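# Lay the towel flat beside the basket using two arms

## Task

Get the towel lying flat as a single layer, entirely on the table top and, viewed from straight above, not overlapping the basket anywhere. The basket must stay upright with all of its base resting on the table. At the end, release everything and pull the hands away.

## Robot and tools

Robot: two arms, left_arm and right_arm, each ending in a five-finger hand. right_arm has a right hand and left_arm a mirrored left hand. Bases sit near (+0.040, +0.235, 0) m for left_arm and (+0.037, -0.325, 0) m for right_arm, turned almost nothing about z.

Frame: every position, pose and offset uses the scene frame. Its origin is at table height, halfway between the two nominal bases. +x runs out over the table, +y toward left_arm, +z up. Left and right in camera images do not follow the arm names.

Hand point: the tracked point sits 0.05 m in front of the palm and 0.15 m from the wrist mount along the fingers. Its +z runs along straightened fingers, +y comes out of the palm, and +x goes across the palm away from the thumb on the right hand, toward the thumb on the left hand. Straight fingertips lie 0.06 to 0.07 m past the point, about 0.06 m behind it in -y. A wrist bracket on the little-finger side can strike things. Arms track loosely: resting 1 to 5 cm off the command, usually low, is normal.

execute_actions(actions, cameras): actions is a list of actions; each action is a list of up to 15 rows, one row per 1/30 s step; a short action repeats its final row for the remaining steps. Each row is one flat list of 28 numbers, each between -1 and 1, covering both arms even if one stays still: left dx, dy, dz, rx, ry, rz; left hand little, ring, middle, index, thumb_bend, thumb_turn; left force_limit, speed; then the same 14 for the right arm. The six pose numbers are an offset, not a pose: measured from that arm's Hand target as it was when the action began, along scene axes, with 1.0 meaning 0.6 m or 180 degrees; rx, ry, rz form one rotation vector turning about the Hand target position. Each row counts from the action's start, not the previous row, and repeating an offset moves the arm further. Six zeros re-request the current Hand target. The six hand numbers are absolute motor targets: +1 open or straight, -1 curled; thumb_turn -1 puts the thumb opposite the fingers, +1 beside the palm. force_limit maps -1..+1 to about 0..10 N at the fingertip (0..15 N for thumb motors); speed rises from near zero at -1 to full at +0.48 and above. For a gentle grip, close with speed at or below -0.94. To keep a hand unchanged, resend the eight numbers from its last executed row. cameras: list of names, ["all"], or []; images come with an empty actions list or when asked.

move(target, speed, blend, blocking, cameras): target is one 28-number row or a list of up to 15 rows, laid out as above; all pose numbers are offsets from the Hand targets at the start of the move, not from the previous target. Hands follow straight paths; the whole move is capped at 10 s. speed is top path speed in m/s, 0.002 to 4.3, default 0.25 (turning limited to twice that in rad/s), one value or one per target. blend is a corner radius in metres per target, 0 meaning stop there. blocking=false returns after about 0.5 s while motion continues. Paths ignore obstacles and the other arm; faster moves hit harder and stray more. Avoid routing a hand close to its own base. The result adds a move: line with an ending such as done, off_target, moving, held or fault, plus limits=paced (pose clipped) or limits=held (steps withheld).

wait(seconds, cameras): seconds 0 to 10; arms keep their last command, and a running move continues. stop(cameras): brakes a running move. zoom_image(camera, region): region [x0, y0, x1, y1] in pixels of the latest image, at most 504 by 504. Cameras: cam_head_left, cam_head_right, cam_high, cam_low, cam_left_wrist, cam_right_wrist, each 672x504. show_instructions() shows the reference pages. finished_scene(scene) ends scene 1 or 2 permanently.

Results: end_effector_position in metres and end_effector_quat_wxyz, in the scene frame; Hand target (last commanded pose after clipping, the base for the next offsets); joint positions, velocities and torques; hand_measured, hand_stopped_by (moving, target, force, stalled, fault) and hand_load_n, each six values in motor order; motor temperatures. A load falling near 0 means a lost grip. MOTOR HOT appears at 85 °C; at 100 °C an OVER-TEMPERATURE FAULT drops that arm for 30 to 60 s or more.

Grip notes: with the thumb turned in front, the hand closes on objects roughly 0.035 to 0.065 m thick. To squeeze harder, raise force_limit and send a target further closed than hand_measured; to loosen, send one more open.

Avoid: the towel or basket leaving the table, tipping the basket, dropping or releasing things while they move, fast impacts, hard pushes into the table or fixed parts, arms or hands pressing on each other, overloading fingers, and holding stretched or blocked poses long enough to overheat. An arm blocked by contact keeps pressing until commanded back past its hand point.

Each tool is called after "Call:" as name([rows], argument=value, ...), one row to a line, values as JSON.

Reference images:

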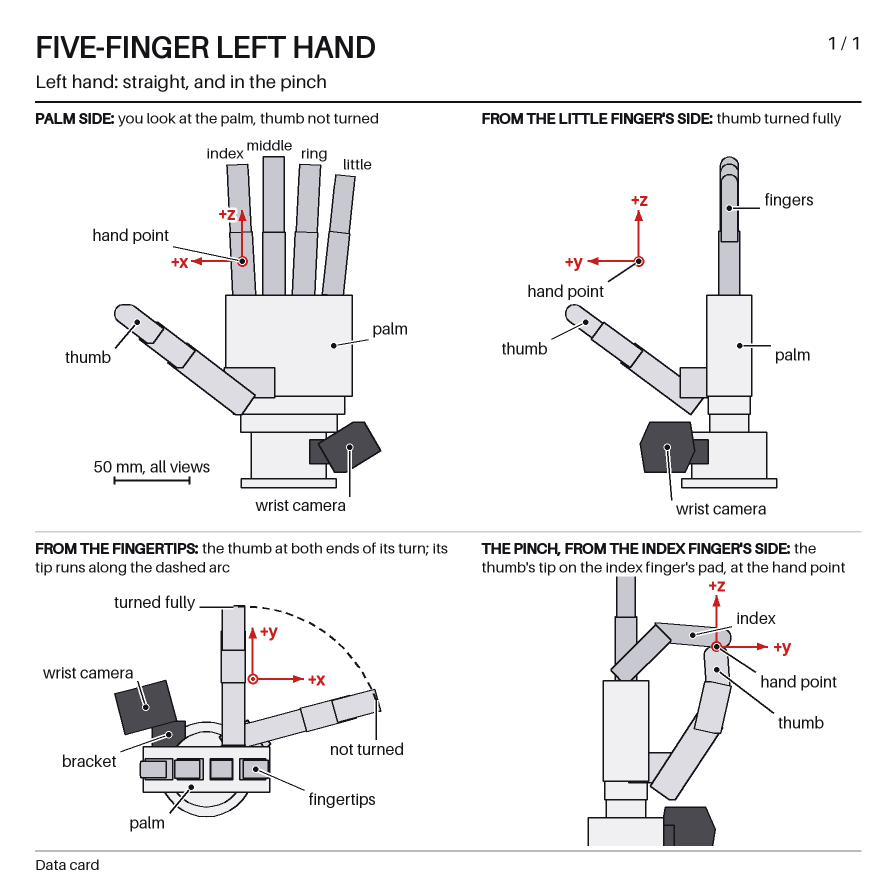

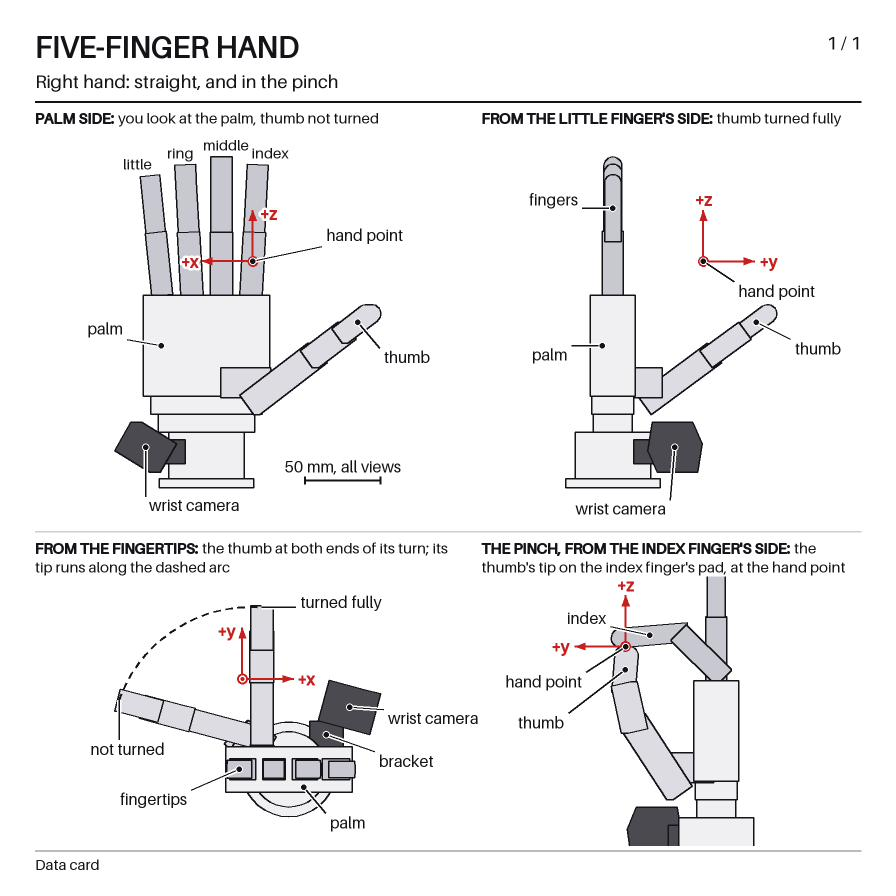

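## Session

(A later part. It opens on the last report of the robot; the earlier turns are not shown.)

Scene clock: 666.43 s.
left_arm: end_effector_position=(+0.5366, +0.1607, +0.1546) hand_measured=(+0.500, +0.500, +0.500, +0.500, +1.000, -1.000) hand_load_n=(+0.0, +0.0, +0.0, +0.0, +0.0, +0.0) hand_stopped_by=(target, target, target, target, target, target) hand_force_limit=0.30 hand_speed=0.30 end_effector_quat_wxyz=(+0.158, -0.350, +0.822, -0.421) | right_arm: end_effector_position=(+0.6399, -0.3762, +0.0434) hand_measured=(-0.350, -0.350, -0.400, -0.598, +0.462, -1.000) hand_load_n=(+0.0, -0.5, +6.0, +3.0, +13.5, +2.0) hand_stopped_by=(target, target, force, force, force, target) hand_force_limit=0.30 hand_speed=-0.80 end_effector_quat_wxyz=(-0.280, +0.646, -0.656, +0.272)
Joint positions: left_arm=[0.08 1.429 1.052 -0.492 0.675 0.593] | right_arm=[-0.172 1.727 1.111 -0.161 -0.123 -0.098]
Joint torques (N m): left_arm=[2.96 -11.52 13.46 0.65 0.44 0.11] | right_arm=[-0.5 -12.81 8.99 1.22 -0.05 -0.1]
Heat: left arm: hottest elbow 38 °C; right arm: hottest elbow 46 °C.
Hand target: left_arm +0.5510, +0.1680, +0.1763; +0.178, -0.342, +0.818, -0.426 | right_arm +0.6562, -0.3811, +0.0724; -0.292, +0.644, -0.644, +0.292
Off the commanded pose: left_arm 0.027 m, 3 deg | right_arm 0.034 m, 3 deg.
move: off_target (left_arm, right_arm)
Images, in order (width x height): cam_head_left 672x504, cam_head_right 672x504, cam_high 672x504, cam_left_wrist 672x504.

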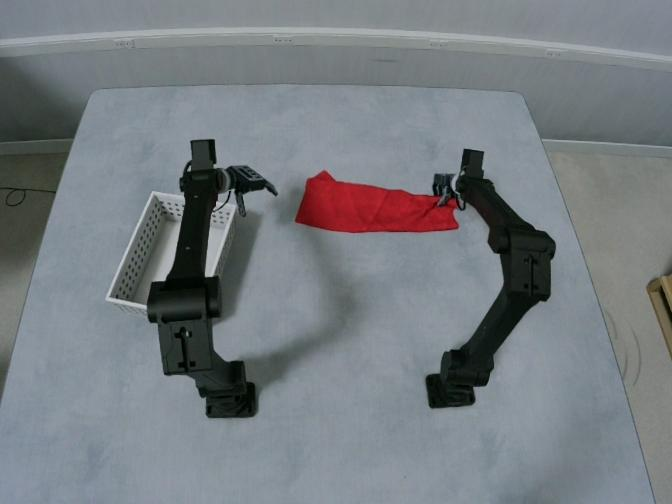

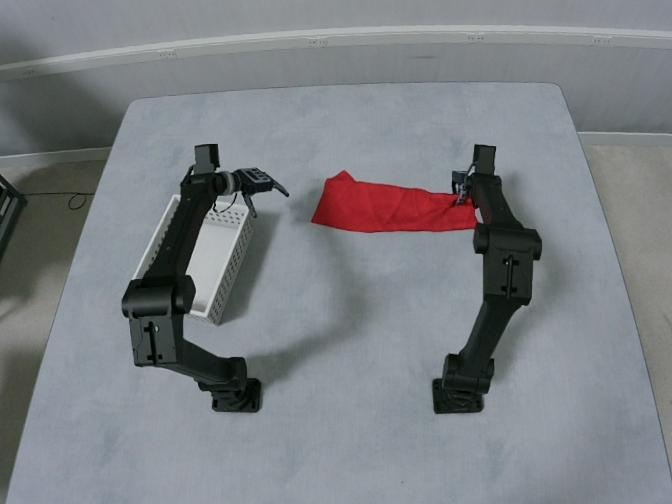

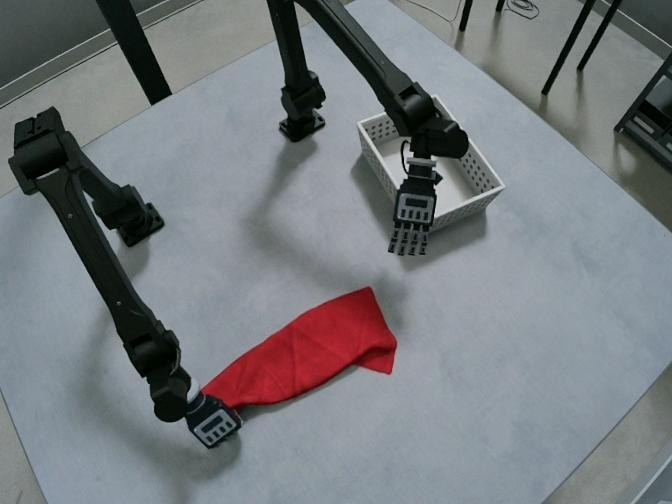

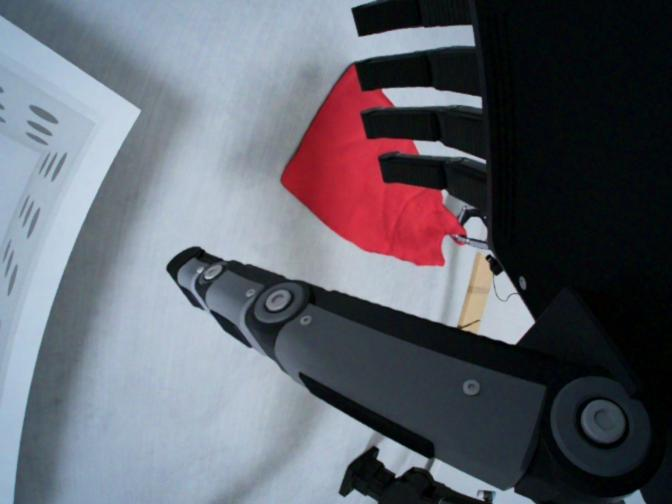

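Call:
execute_actions(actions=[], cameras=["cam_head_left", "cam_left_wrist", "cam_right_wrist", "cam_high"])

Call:
zoom_image(camera="cam_head_left", region=[240, 130, 520, 340])

Scene clock: 670.90 s.
left_arm: end_effector_position=(+0.5366, +0.1608, +0.1546) hand_measured=(+0.500, +0.500, +0.500, +0.500, +1.000, -1.000) hand_load_n=(+0.0, +0.0, +0.0, +0.0, +0.0, +0.0) hand_stopped_by=(target, target, target, target, target, target) hand_force_limit=0.30 hand_speed=0.30 end_effector_quat_wxyz=(+0.158, -0.350, +0.822, -0.421) | right_arm: end_effector_position=(+0.6399, -0.3762, +0.0434) hand_measured=(-0.350, -0.350, -0.400, -0.598, +0.462, -1.000) hand_load_n=(+0.0, +0.0, +6.5, +2.5, +13.5, +2.0) hand_stopped_by=(target, target, force, force, force, target) hand_force_limit=0.30 hand_speed=-0.80 end_effector_quat_wxyz=(-0.280, +0.646, -0.656, +0.272)
Joint positions: left_arm=[0.08 1.429 1.052 -0.492 0.675 0.593] | right_arm=[-0.172 1.727 1.111 -0.161 -0.123 -0.098]
Joint velocities: within noise
Joint torques (N m): left_arm=[2.67 -11.63 13.5 0.61 0.43 0.1] | right_arm=[-0.62 -12.86 9.01 1.25 -0.08 -0.13]
Motor temperatures (°C): left_arm=[24 27 38 23 23 23] | right_arm=[22 29 47 21 24 24]
Heat: left arm: hottest elbow 38 °C; right arm: hottest elbow 47 °C.
Hand target: left_arm +0.5510, +0.1681, +0.1763; +0.178, -0.342, +0.818, -0.426 | right_arm +0.6562, -0.3811, +0.0724; -0.292, +0.644, -0.644, +0.292
Off the commanded pose: left_arm 0.027 m, 3 deg | right_arm 0.034 m, 3 deg.
Images, in order (width x height): cam_head_left 672x504, cam_high 672x504, cam_left_wrist 672x504, cam_right_wrist 672x504.

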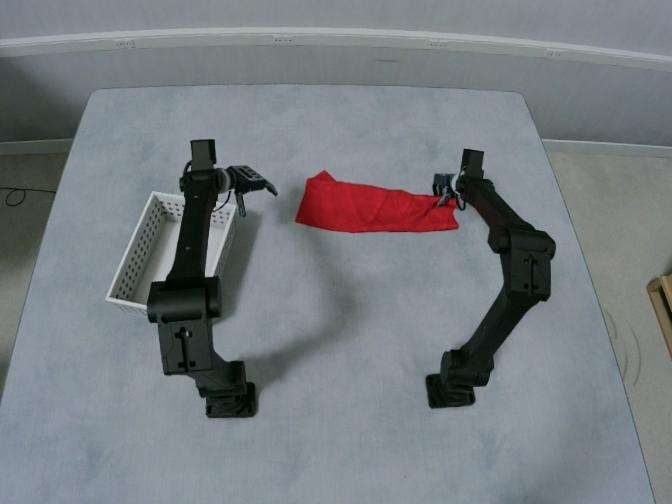

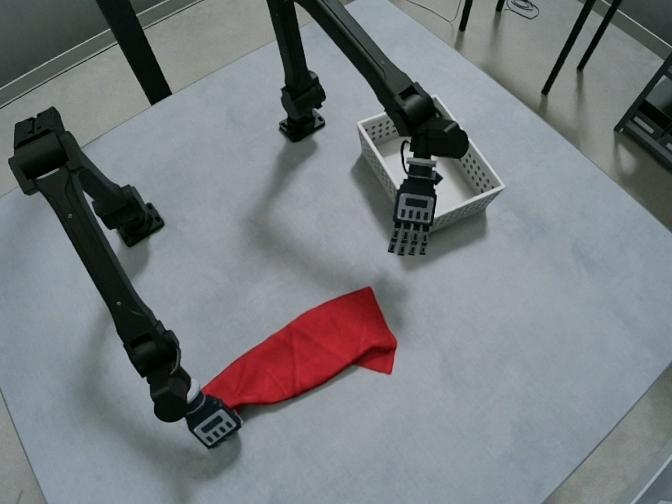

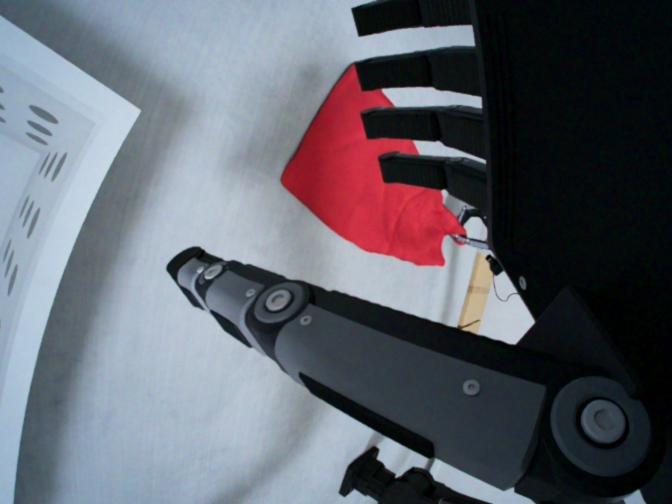

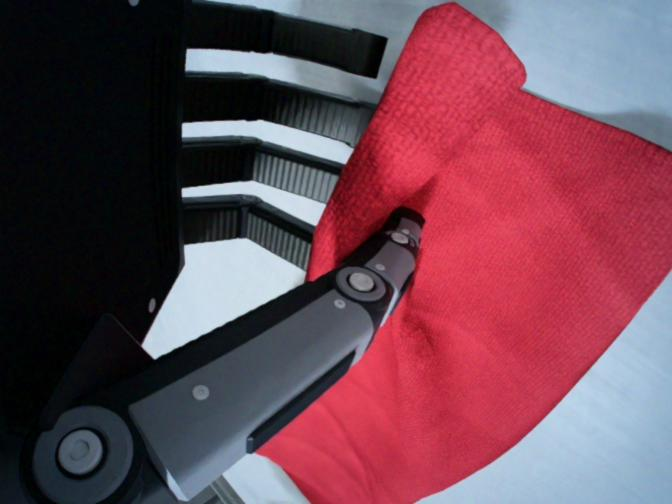

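Scaled by 1.800 from the camera's 672x504 image, which has a finer 960x720 frame.

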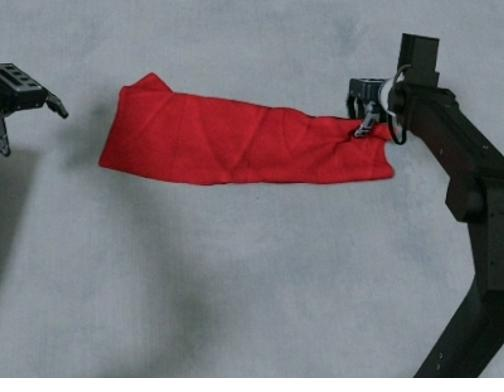

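Call:
move([
  [-0.05, -0.02, 0.17, 0, 0, 0.25, 0.5,0.5,0.5,0.5,1,-1,0.3,0.3, 0,0,-0.025,0,0,0, -0.35,-0.35,-0.6,-0.6,0.05,-1,0.3,-0.8],
  [-0.05, -0.02, 0.17, 0, 0, 0.25, 0.5,0.5,0.5,0.5,1,-1,0.3,0.3, 0,0,-0.025,0,0,0, 0.2,0.2,0.2,0.2,0.7,-1,0.3,-0.3],
  [-0.05, -0.02, 0.17, 0, 0, 0.25, 0.5,0.5,0.5,0.5,1,-1,0.3,0.3, 0,0,-0.025,0,0,0, 0.5,0.5,0.5,0.5,1,-1,0.3,-0.3],
  [-0.05, -0.02, 0.17, 0, 0, 0.25, 0.5,0.5,0.5,0.5,1,-1,0.3,0.3, 0,0,0.25,0,0,0, 0.5,0.5,0.5,0.5,1,-1,0.3,-0.3],
], speed=0.15, cameras=["cam_head_left", "cam_left_wrist", "cam_right_wrist", "cam_high"])

Call:
zoom_image(camera="cam_head_left", region=[270, 140, 490, 270])

Scene clock: 685.23 s.
left_arm: end_effector_position=(+0.5157, +0.1623, +0.2572) hand_measured=(+0.500, +0.500, +0.500, +0.500, +1.000, -1.000) hand_load_n=(+0.0, +0.0, +0.0, +0.0, +0.0, +0.5) hand_stopped_by=(target, target, target, target, target, target) hand_force_limit=0.30 hand_speed=0.30 end_effector_quat_wxyz=(-0.321, +0.634, -0.631, +0.312) | right_arm: end_effector_position=(+0.6418, -0.3766, +0.1889) hand_measured=(+0.500, +0.500, +0.500, +0.500, +1.000, -1.000) hand_load_n=(+0.0, +0.0, +0.0, +0.0, +0.0, +0.0) hand_stopped_by=(target, target, target, target, target, target) hand_force_limit=0.30 hand_speed=-0.30 end_effector_quat_wxyz=(-0.278, +0.648, -0.656, +0.270)
Joint positions: left_arm=[-0.128 1.123 1.033 -0.558 -0.113 -0.074] | right_arm=[-0.172 1.576 1.34 -0.548 -0.123 -0.101]
Joint velocities: left_arm=[within noise] | right_arm=[-0.005 0.005 0.046 -0.007 0.066 0.007]
Joint torques (N m): left_arm=[0.21 -7.59 13.75 0.99 -0.21 -0.05] | right_arm=[-0.56 -11.52 11.25 1.22 -0.07 -0.11]
Heat: left arm: hottest elbow 39 °C; right arm: hottest elbow 47 °C.
Hand target: left_arm +0.5211, +0.1560, +0.2785; -0.328, +0.629, -0.625, +0.325 | right_arm +0.6562, -0.3811, +0.2221; -0.292, +0.644, -0.644, +0.292
Off the commanded pose: left_arm 0.023 m, 2 deg | right_arm 0.037 m, 3 deg.
move: off_target (left_arm, right_arm); target 2's new numbers were sent with right_arm's hand 0.019 m and 2 deg from that target; target 3's new numbers were sent with right_arm's hand 0.018 m and 2 deg from that target
Images, in order (width x height): cam_head_left 672x504, cam_high 672x504, cam_left_wrist 672x504, cam_right_wrist 672x504.

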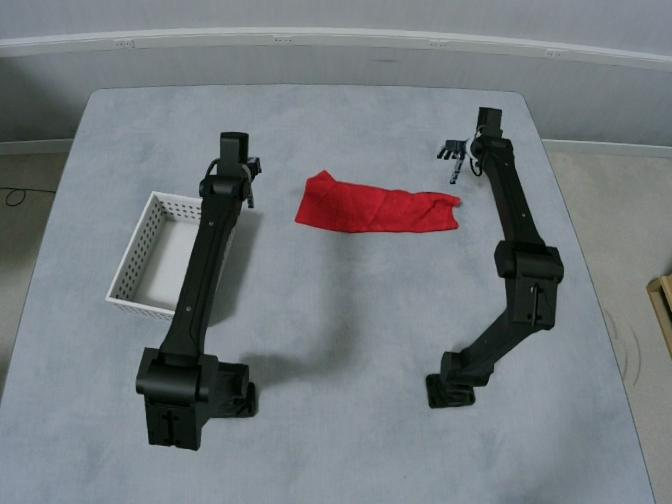

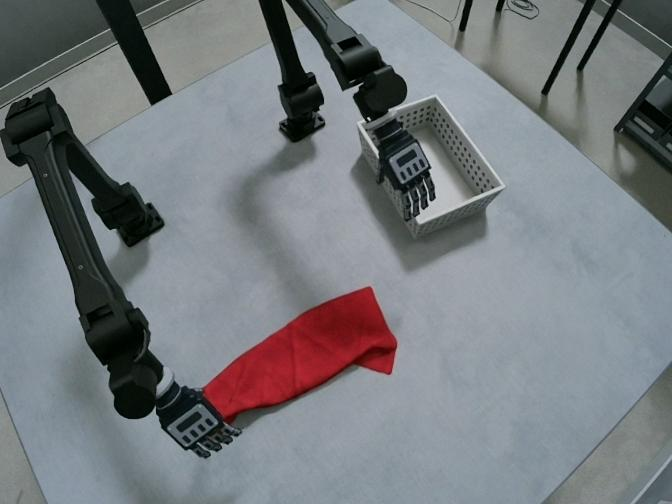

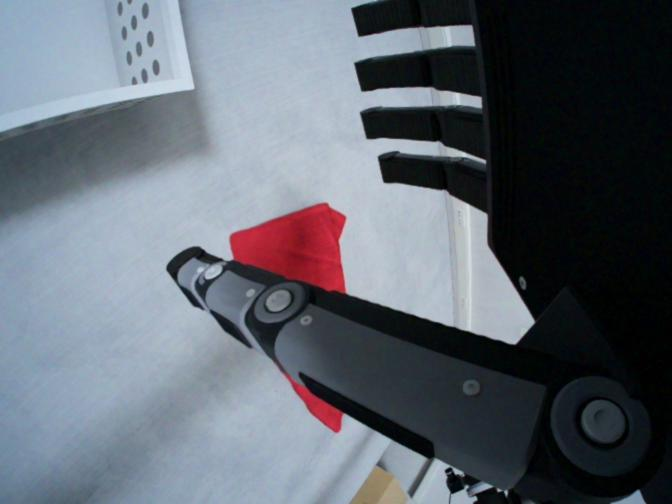

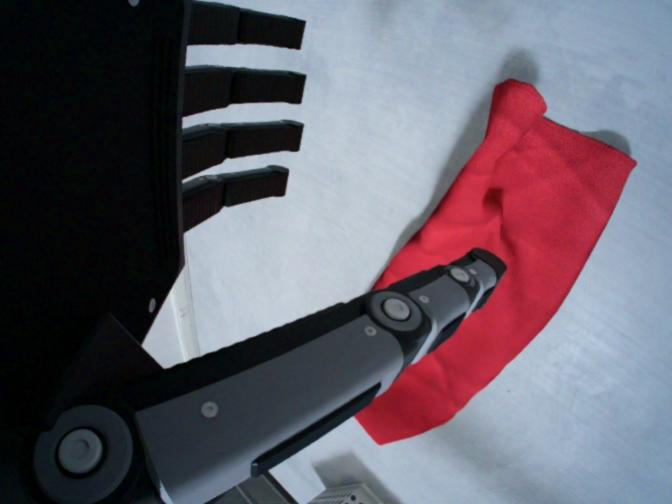

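Scaled by 2.291 from the camera's 672x504 image, which has a finer 960x720 frame.

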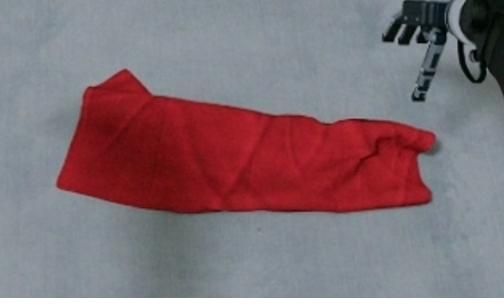

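Call:
zoom_image(camera="cam_right_wrist", region=[350, 60, 660, 450])

Call:
zoom_image(camera="cam_left_wrist", region=[200, 180, 400, 450])

Call:
zoom_image(camera="cam_high", region=[170, 260, 430, 470])

Scaled by 1.292 from the camera's 672x504 image, which has a finer 960x720 frame.

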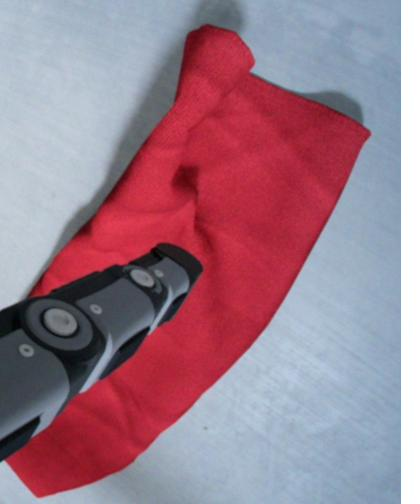

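Scaled by 1.867 from the camera's 672x504 image, which has a finer 960x720 frame.

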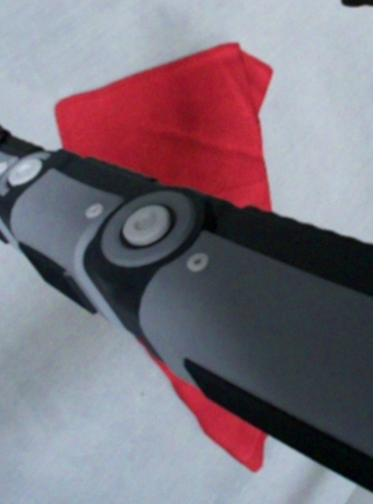

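Scaled by 1.938 from the camera's 672x504 image, which has a finer 960x720 frame.

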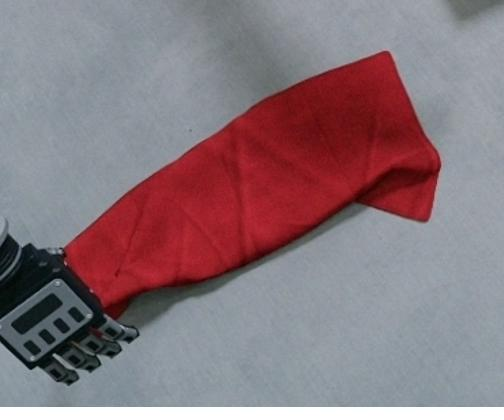

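Call:
move([
  [-0.01, -0.31, -0.214, 0, 0, 0, 0.5,0.5,0.5,0.5,-0.5,-1,0.3,0.3, -0.302,0.085,-0.087,0,-0.033,0, 0.5,0.5,0.5,0.5,-0.5,-1,0.3,0.3],
], speed=0.25, cameras=["cam_head_left", "cam_left_wrist", "cam_right_wrist"])

Scene clock: 699.03 s.
left_arm: end_effector_position=(+0.5101, -0.0237, +0.1490) hand_measured=(+0.500, +0.500, +0.500, +0.500, -0.500, -1.000) hand_load_n=(+0.0, +0.0, +0.0, +0.0, +0.0, +0.0) hand_stopped_by=(target, target, target, target, target, target) hand_force_limit=0.30 hand_speed=0.30 end_effector_quat_wxyz=(-0.328, +0.628, -0.629, +0.319) | right_arm: end_effector_position=(+0.4707, -0.3332, +0.1604) hand_measured=(+0.500, +0.500, +0.500, +0.500, -0.500, -1.000) hand_load_n=(+0.0, +0.0, +0.0, +0.0, +0.0, +0.0) hand_stopped_by=(target, target, target, target, target, target) hand_force_limit=0.30 hand_speed=0.30 end_effector_quat_wxyz=(-0.314, +0.634, -0.633, +0.315)
Joint positions: left_arm=[-0.589 1.366 0.947 -0.295 -0.476 -0.363] | right_arm=[-0.129 1.066 0.735 -0.321 -0.095 -0.075]
Joint torques (N m): left_arm=[1.2 -8.88 10.47 1.76 -0.39 -0.05] | right_arm=[0.38 -5.19 7.54 2.41 0.1 0.09]
Heat: left arm: hottest elbow 41 °C; right arm: hottest elbow 48 °C.
Hand target: left_arm +0.5150, -0.0299, +0.1499; -0.328, +0.629, -0.625, +0.325 | right_arm +0.4750, -0.3299, +0.1699; -0.325, +0.628, -0.628, +0.325
Off the commanded pose: left_arm 0.008 m, 1 deg | right_arm 0.011 m, 2 deg.
move: off_target (right_arm)
Images, in order (width x height): cam_head_left 672x504, cam_left_wrist 672x504, cam_right_wrist 672x504.

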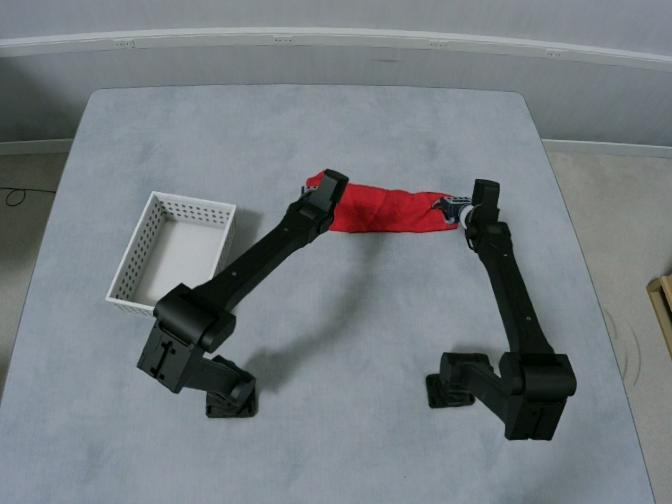

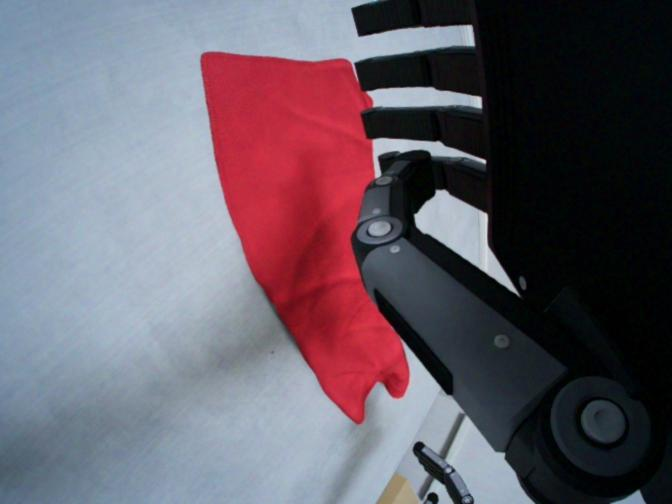

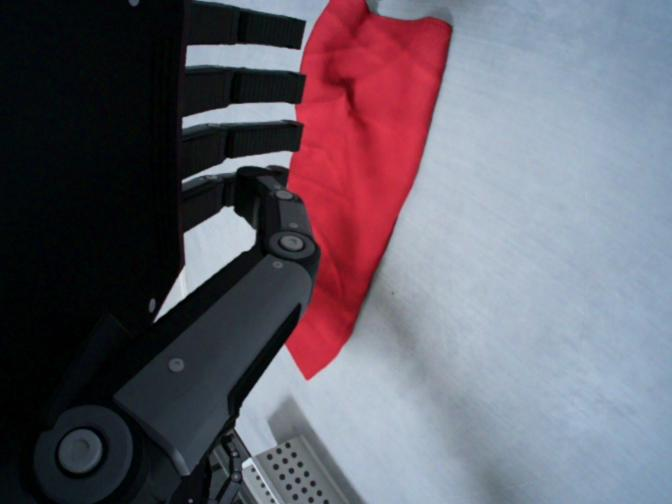

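Call:
move([
  [-0.0167, 0, -0.25, 0, 0, 0, 0.5,0.5,0.5,0.5,-0.5,-1,0.3,0.3, -0.02,0,-0.2915,0,0,0, 0.5,0.5,0.5,0.5,-0.5,-1,0.3,0.3],
  [-0.167, 0, -0.25, 0, 0, 0, 0.5,0.5,0.5,0.5,-0.5,-1,0.3,0.3, -0.17,0,-0.2915,0,0,0, 0.5,0.5,0.5,0.5,-0.5,-1,0.3,0.3],
], speed=[0.12, 0.07], cameras=["cam_head_left", "cam_high", "cam_left_wrist", "cam_right_wrist"])

Call:
zoom_image(camera="cam_high", region=[150, 230, 430, 470])

Scene clock: 707.60 s.
left_arm: end_effector_position=(+0.4320, -0.0339, +0.0175) hand_measured=(+0.500, +0.500, +0.500, +0.500, -0.500, -1.000) hand_load_n=(+0.0, -0.5, +3.0, +0.0, +0.0, +0.5) hand_stopped_by=(target, target, target, target, target, target) hand_force_limit=0.30 hand_speed=0.30 end_effector_quat_wxyz=(-0.334, +0.632, -0.608, +0.345) | right_arm: end_effector_position=(+0.3956, -0.3288, +0.0183) hand_measured=(+0.500, +0.500, +0.500, +0.500, -0.500, -1.000) hand_load_n=(+0.0, +0.0, +4.5, +0.0, +0.0, +0.0) hand_stopped_by=(target, target, target, target, target, target) hand_force_limit=0.30 hand_speed=0.30 end_effector_quat_wxyz=(-0.349, +0.615, -0.615, +0.348)
Joint positions: left_arm=[-0.741 1.469 0.593 0.163 -0.603 -0.493] | right_arm=[-0.163 1.119 0.245 0.328 -0.135 -0.08]
Joint torques (N m): left_arm=[0.56 -8.06 5.11 0.35 -0.21 -0.03] | right_arm=[-1.14 -1.49 3.45 0.31 0.02 -0.16]
Heat: left arm: hottest elbow 41 °C; right arm: hottest elbow 46 °C.
Hand target: left_arm +0.4148, -0.0301, +0.0000; -0.328, +0.629, -0.625, +0.325 | right_arm +0.3730, -0.3300, -0.0050; -0.325, +0.628, -0.628, +0.325
Off the commanded pose: left_arm 0.025 m, 3 deg | right_arm 0.033 m, 4 deg.
move: off_target (left_arm, right_arm)
Images, in order (width x height): cam_head_left 672x504, cam_high 672x504, cam_left_wrist 672x504, cam_right_wrist 672x504.

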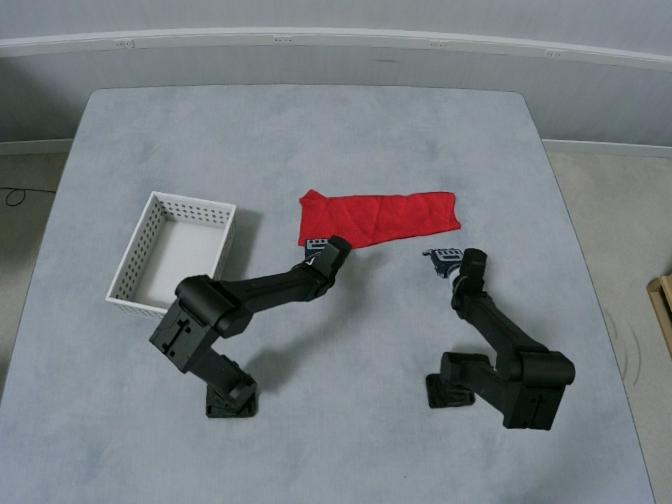

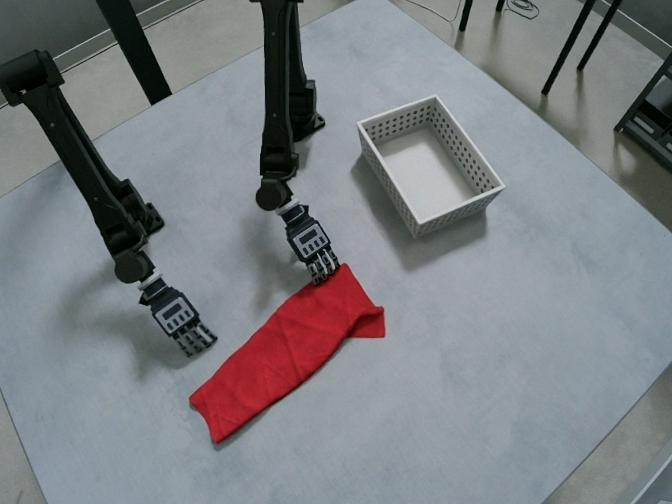

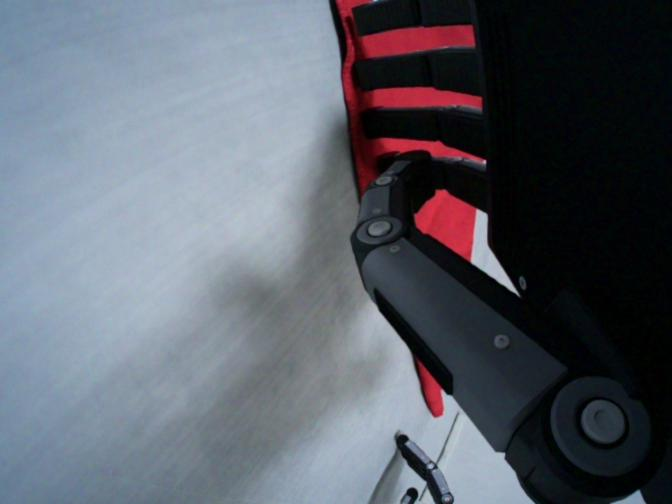

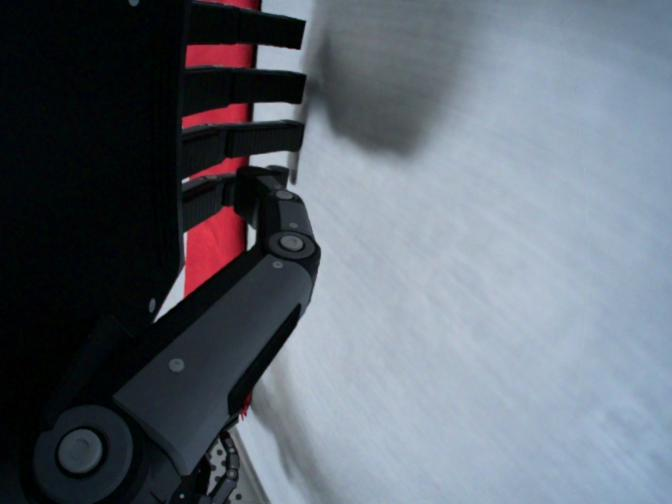

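Scaled by 1.800 from the camera's 672x504 image, which has a finer 960x720 frame.

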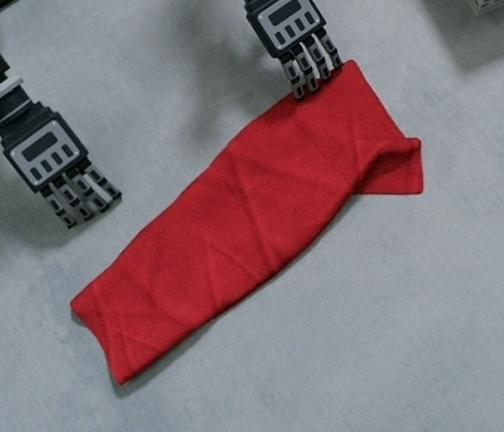

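Call:
move([
  [0, 0, 0.2, 0, 0, 0, 0.5,0.5,0.5,0.5,-0.5,-1,0.3,0.3, 0,0,0.2,0,0,0, 0.5,0.5,0.5,0.5,-0.5,-1,0.3,0.3],
  [0.359, 0.1, 0.367, 0, 0, 0, 0.5,0.5,0.5,0.5,-0.5,-1,0.3,0.3, 0.128,0,0.342,0,0,0, 0.5,0.5,0.5,0.5,-0.5,-1,0.3,0.3],
], speed=0.3, blend=[0.05, 0], cameras=["cam_head_left", "cam_left_wrist", "cam_right_wrist", "cam_high"])

Call:
zoom_image(camera="cam_head_left", region=[270, 140, 490, 270])

Call:
zoom_image(camera="cam_left_wrist", region=[130, 0, 430, 450])

Scene clock: 714.10 s.
left_arm: end_effector_position=(+0.6153, +0.0329, +0.2073) hand_measured=(+0.500, +0.500, +0.500, +0.500, -0.500, -1.000) hand_load_n=(+0.0, +0.0, +0.0, +0.0, +0.0, +0.0) hand_stopped_by=(target, target, target, target, target, target) hand_force_limit=0.30 hand_speed=0.30 end_effector_quat_wxyz=(-0.323, +0.633, -0.627, +0.319) | right_arm: end_effector_position=(+0.4335, -0.3317, +0.1746) hand_measured=(+0.500, +0.500, +0.500, +0.500, -0.500, -1.000) hand_load_n=(+0.0, +0.0, +0.0, +0.0, +0.0, +0.0) hand_stopped_by=(target, target, target, target, target, target) hand_force_limit=0.30 hand_speed=0.30 end_effector_quat_wxyz=(-0.313, +0.634, -0.634, +0.313)
Joint positions: left_arm=[-0.368 1.485 1.226 -0.403 -0.301 -0.225] | right_arm=[-0.139 0.936 0.699 -0.42 -0.103 -0.08]
Joint torques (N m): left_arm=[1.67 -10.81 14.61 0.85 -0.07 0.12] | right_arm=[0.44 -2.37 11.49 1.43 0.09 0.1]
Heat: left arm: hottest elbow 40 °C; right arm: hottest elbow 45 °C.
Hand target: left_arm +0.6302, +0.0302, +0.2201; -0.328, +0.629, -0.625, +0.325 | right_arm +0.4498, -0.3300, +0.2002; -0.325, +0.628, -0.628, +0.325
Off the commanded pose: left_arm 0.020 m, 1 deg | right_arm 0.030 m, 2 deg.
move: off_target (left_arm, right_arm)
Images, in order (width x height): cam_head_left 672x504, cam_high 672x504, cam_left_wrist 672x504, cam_right_wrist 672x504.

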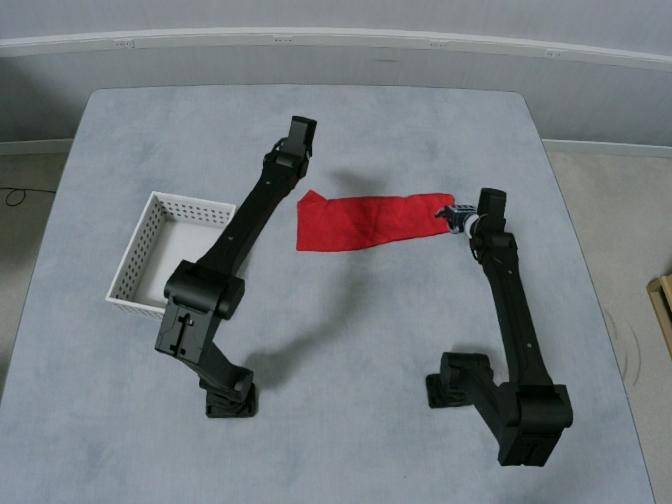

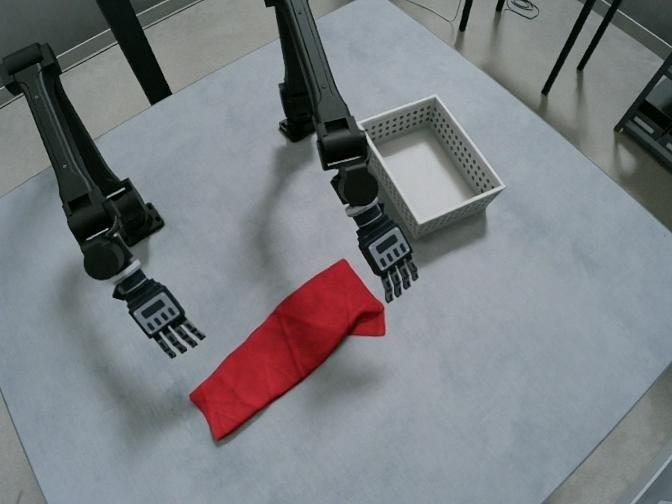

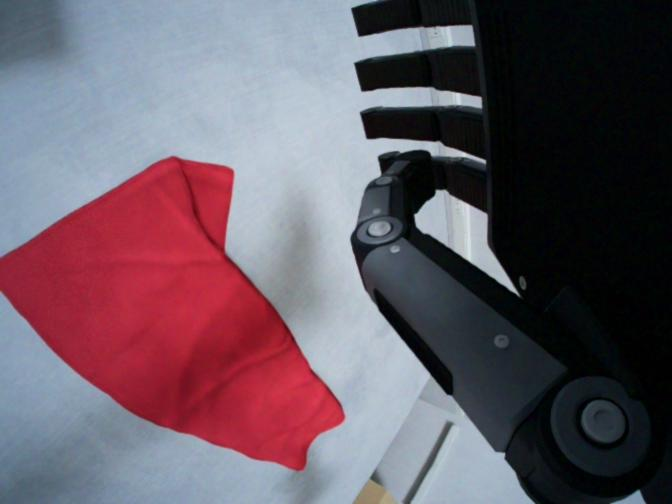

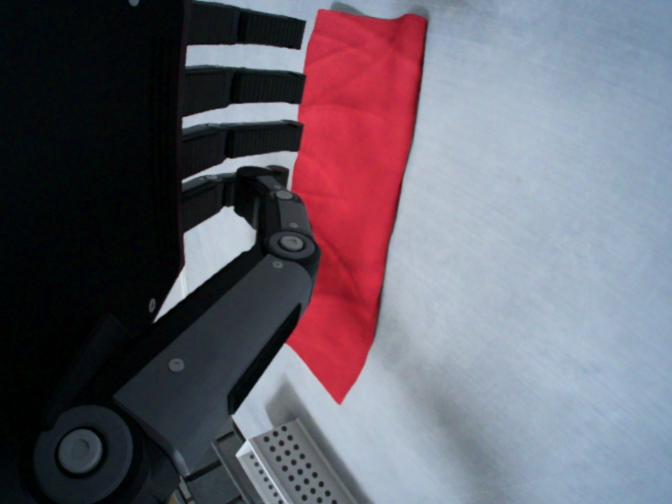

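Scaled by 2.291 from the camera's 672x504 image, which has a finer 960x720 frame.

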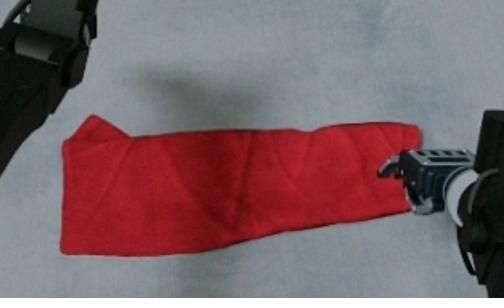

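Scaled by 1.120 from the camera's 672x504 image, which has a finer 960x720 frame.

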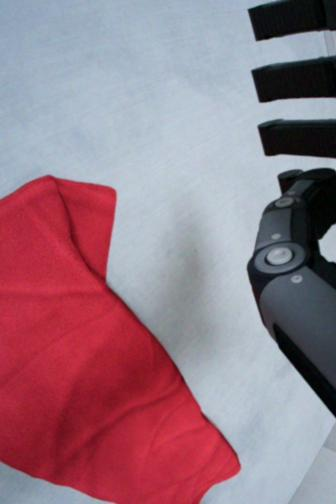

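Call:
move(target=[-0.072, -0.1253, -0.2, 0, 0, 0, 0.5,0.5,0.5,0.5,-0.5,-1,0.3,0.3, 0.07,0.3,-0.134,0,0,0, 0.5,0.5,0.5,0.5,-0.5,-1,0.3,0.3], speed=0.3, cameras=["cam_left_wrist", "cam_right_wrist"])

Scene clock: 720.20 s.
left_arm: end_effector_position=(+0.5867, -0.0400, +0.1070) hand_measured=(+0.500, +0.500, +0.500, +0.500, -0.500, -1.000) hand_load_n=(+0.0, +0.0, +0.0, +0.0, +0.0, +0.0) hand_stopped_by=(target, target, target, target, target, target) hand_force_limit=0.30 hand_speed=0.30 end_effector_quat_wxyz=(-0.329, +0.629, -0.626, +0.324) | right_arm: end_effector_position=(+0.4699, -0.1617, +0.0965) hand_measured=(+0.500, +0.500, +0.500, +0.500, -0.500, -1.000) hand_load_n=(+0.0, +0.0, +0.0, +0.0, +0.0, +0.0) hand_stopped_by=(target, target, target, target, target, target) hand_force_limit=0.30 hand_speed=0.30 end_effector_quat_wxyz=(-0.299, +0.642, -0.630, +0.317)
Joint positions: left_arm=[-0.531 1.599 1.071 -0.155 -0.433 -0.323] | right_arm=[0.399 1.241 0.699 -0.172 0.329 0.236]
Joint torques (N m): left_arm=[0.62 -12.04 9.21 1.81 -0.37 -0.09] | right_arm=[0.09 -5.07 10.03 2.3 0.3 0.11]
Heat: left arm: hottest elbow 40 °C; right arm: hottest elbow 44 °C.
Hand target: left_arm +0.5870, -0.0451, +0.1004; -0.328, +0.629, -0.625, +0.325 | right_arm +0.4918, -0.1500, +0.1199; -0.325, +0.628, -0.628, +0.325
Off the commanded pose: left_arm 0.009 m, 0 deg | right_arm 0.034 m, 4 deg.
move: off_target (right_arm)
Images, in order (width x height): cam_left_wrist 672x504, cam_right_wrist 672x504.

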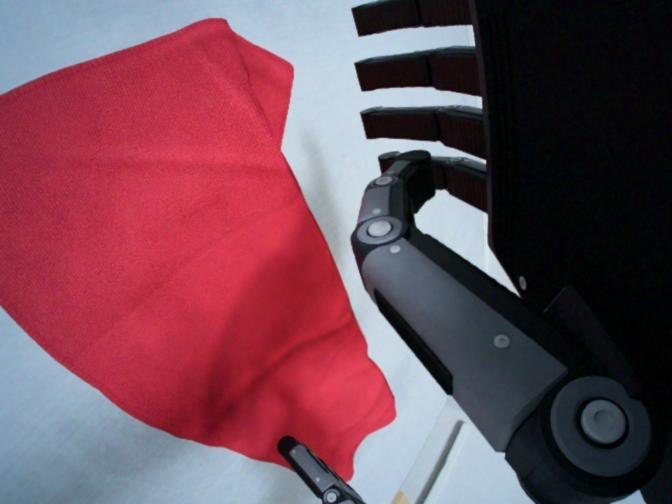

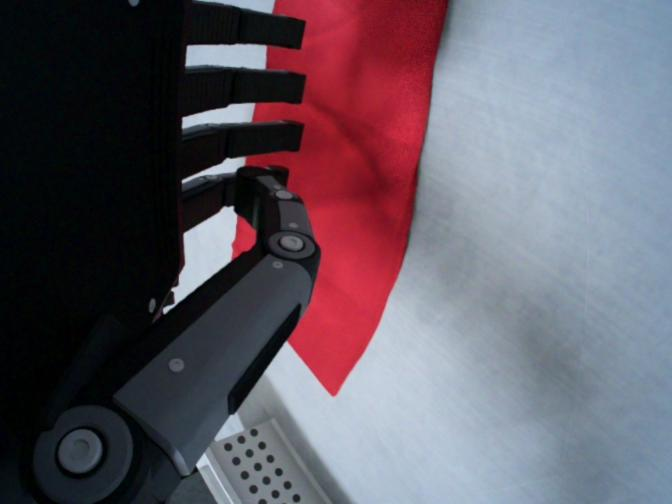

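Call:
move([
  [-0.002, 0.04, -0.17, 0, 0, 0, 0.5,0.5,0.5,0.5,-0.5,-1,0.3,0.3, 0.0,0,-0.2,0,0,0, 0.5,0.5,0.5,0.5,-0.5,-1,0.3,0.3],
], speed=[0.12], cameras=["cam_left_wrist", "cam_right_wrist", "cam_high"])

Scene clock: 727.60 s.
left_arm: end_effector_position=(+0.5892, -0.0301, +0.0211) hand_measured=(+0.500, +0.500, +0.500, +0.500, -0.500, -1.000) hand_load_n=(+0.0, +0.0, +0.0, +0.0, +0.0, +0.0) hand_stopped_by=(target, target, target, target, target, target) hand_force_limit=0.30 hand_speed=0.30 end_effector_quat_wxyz=(-0.330, +0.627, -0.617, +0.342) | right_arm: end_effector_position=(+0.5029, -0.1486, +0.0239) hand_measured=(+0.500, +0.500, +0.500, +0.500, -0.500, -1.000) hand_load_n=(+0.0, +0.0, +0.5, +0.0, +0.5, +0.0) hand_stopped_by=(target, target, target, target, target, target) hand_force_limit=0.30 hand_speed=0.30 end_effector_quat_wxyz=(-0.344, +0.617, -0.623, +0.337)
Joint positions: left_arm=[-0.508 1.735 0.945 0.15 -0.408 -0.313] | right_arm=[0.399 1.487 0.613 0.271 0.335 0.239]
Joint torques (N m): left_arm=[2.08 -11.28 6.76 1.74 -0.02 0.1] | right_arm=[0.03 -4.54 4.33 1.57 0.11 0.08]
Heat: left arm: hottest elbow 40 °C; right arm: hottest elbow 44 °C.
Hand target: left_arm +0.5857, -0.0210, -0.0018; -0.327, +0.629, -0.625, +0.325 | right_arm +0.4919, -0.1500, +0.0000; -0.325, +0.628, -0.628, +0.325
Off the commanded pose: left_arm 0.025 m, 2 deg | right_arm 0.026 m, 3 deg.
move: off_target (left_arm, right_arm)
Images, in order (width x height): cam_high 672x504, cam_left_wrist 672x504, cam_right_wrist 672x504.

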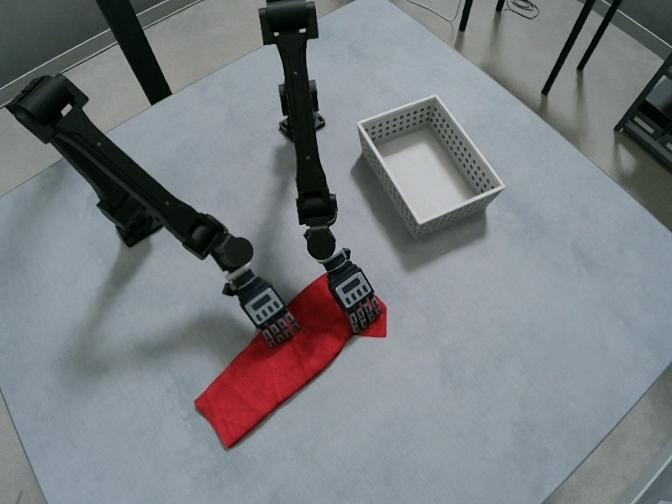

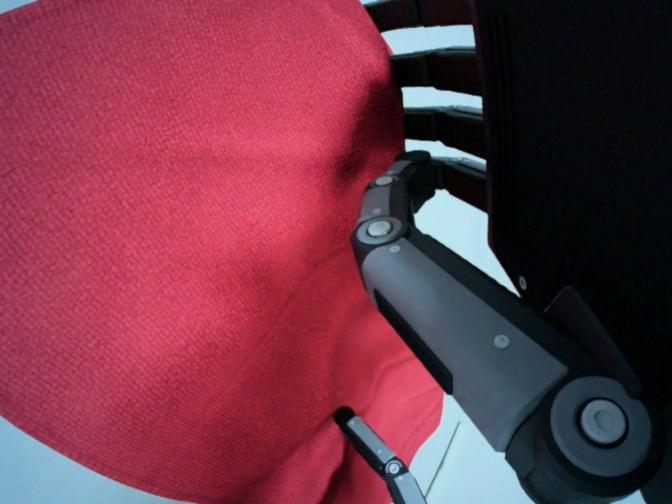

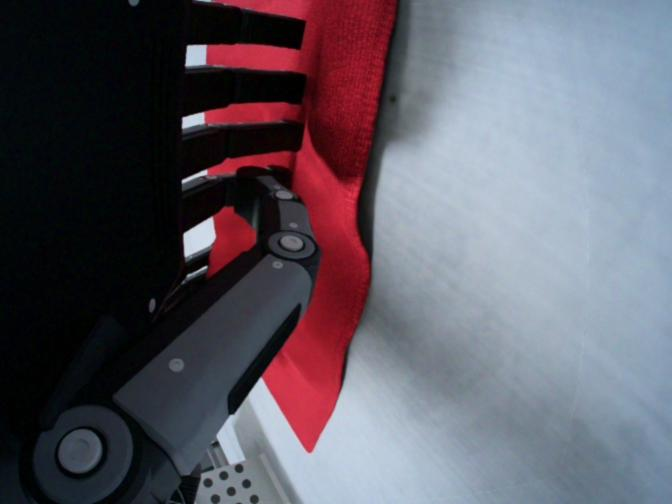

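Call:
zoom_image(camera="cam_left_wrist", region=[320, 0, 500, 220])

Call:
zoom_image(camera="cam_high", region=[300, 230, 420, 360])

Scaled by 2.291 from the camera's 672x504 image, which has a finer 960x720 frame.

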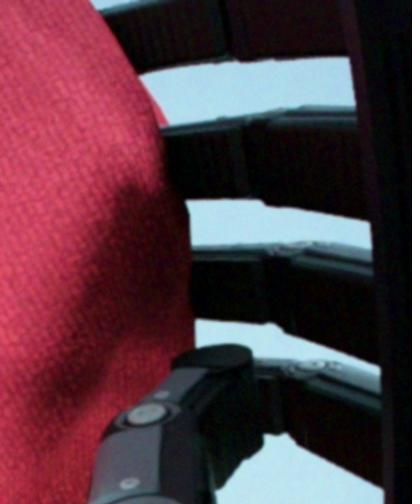

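Scaled by 3.877 from the camera's 672x504 image, which has a finer 960x720 frame.

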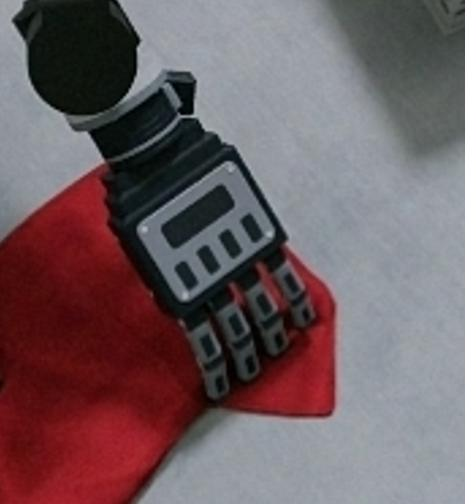

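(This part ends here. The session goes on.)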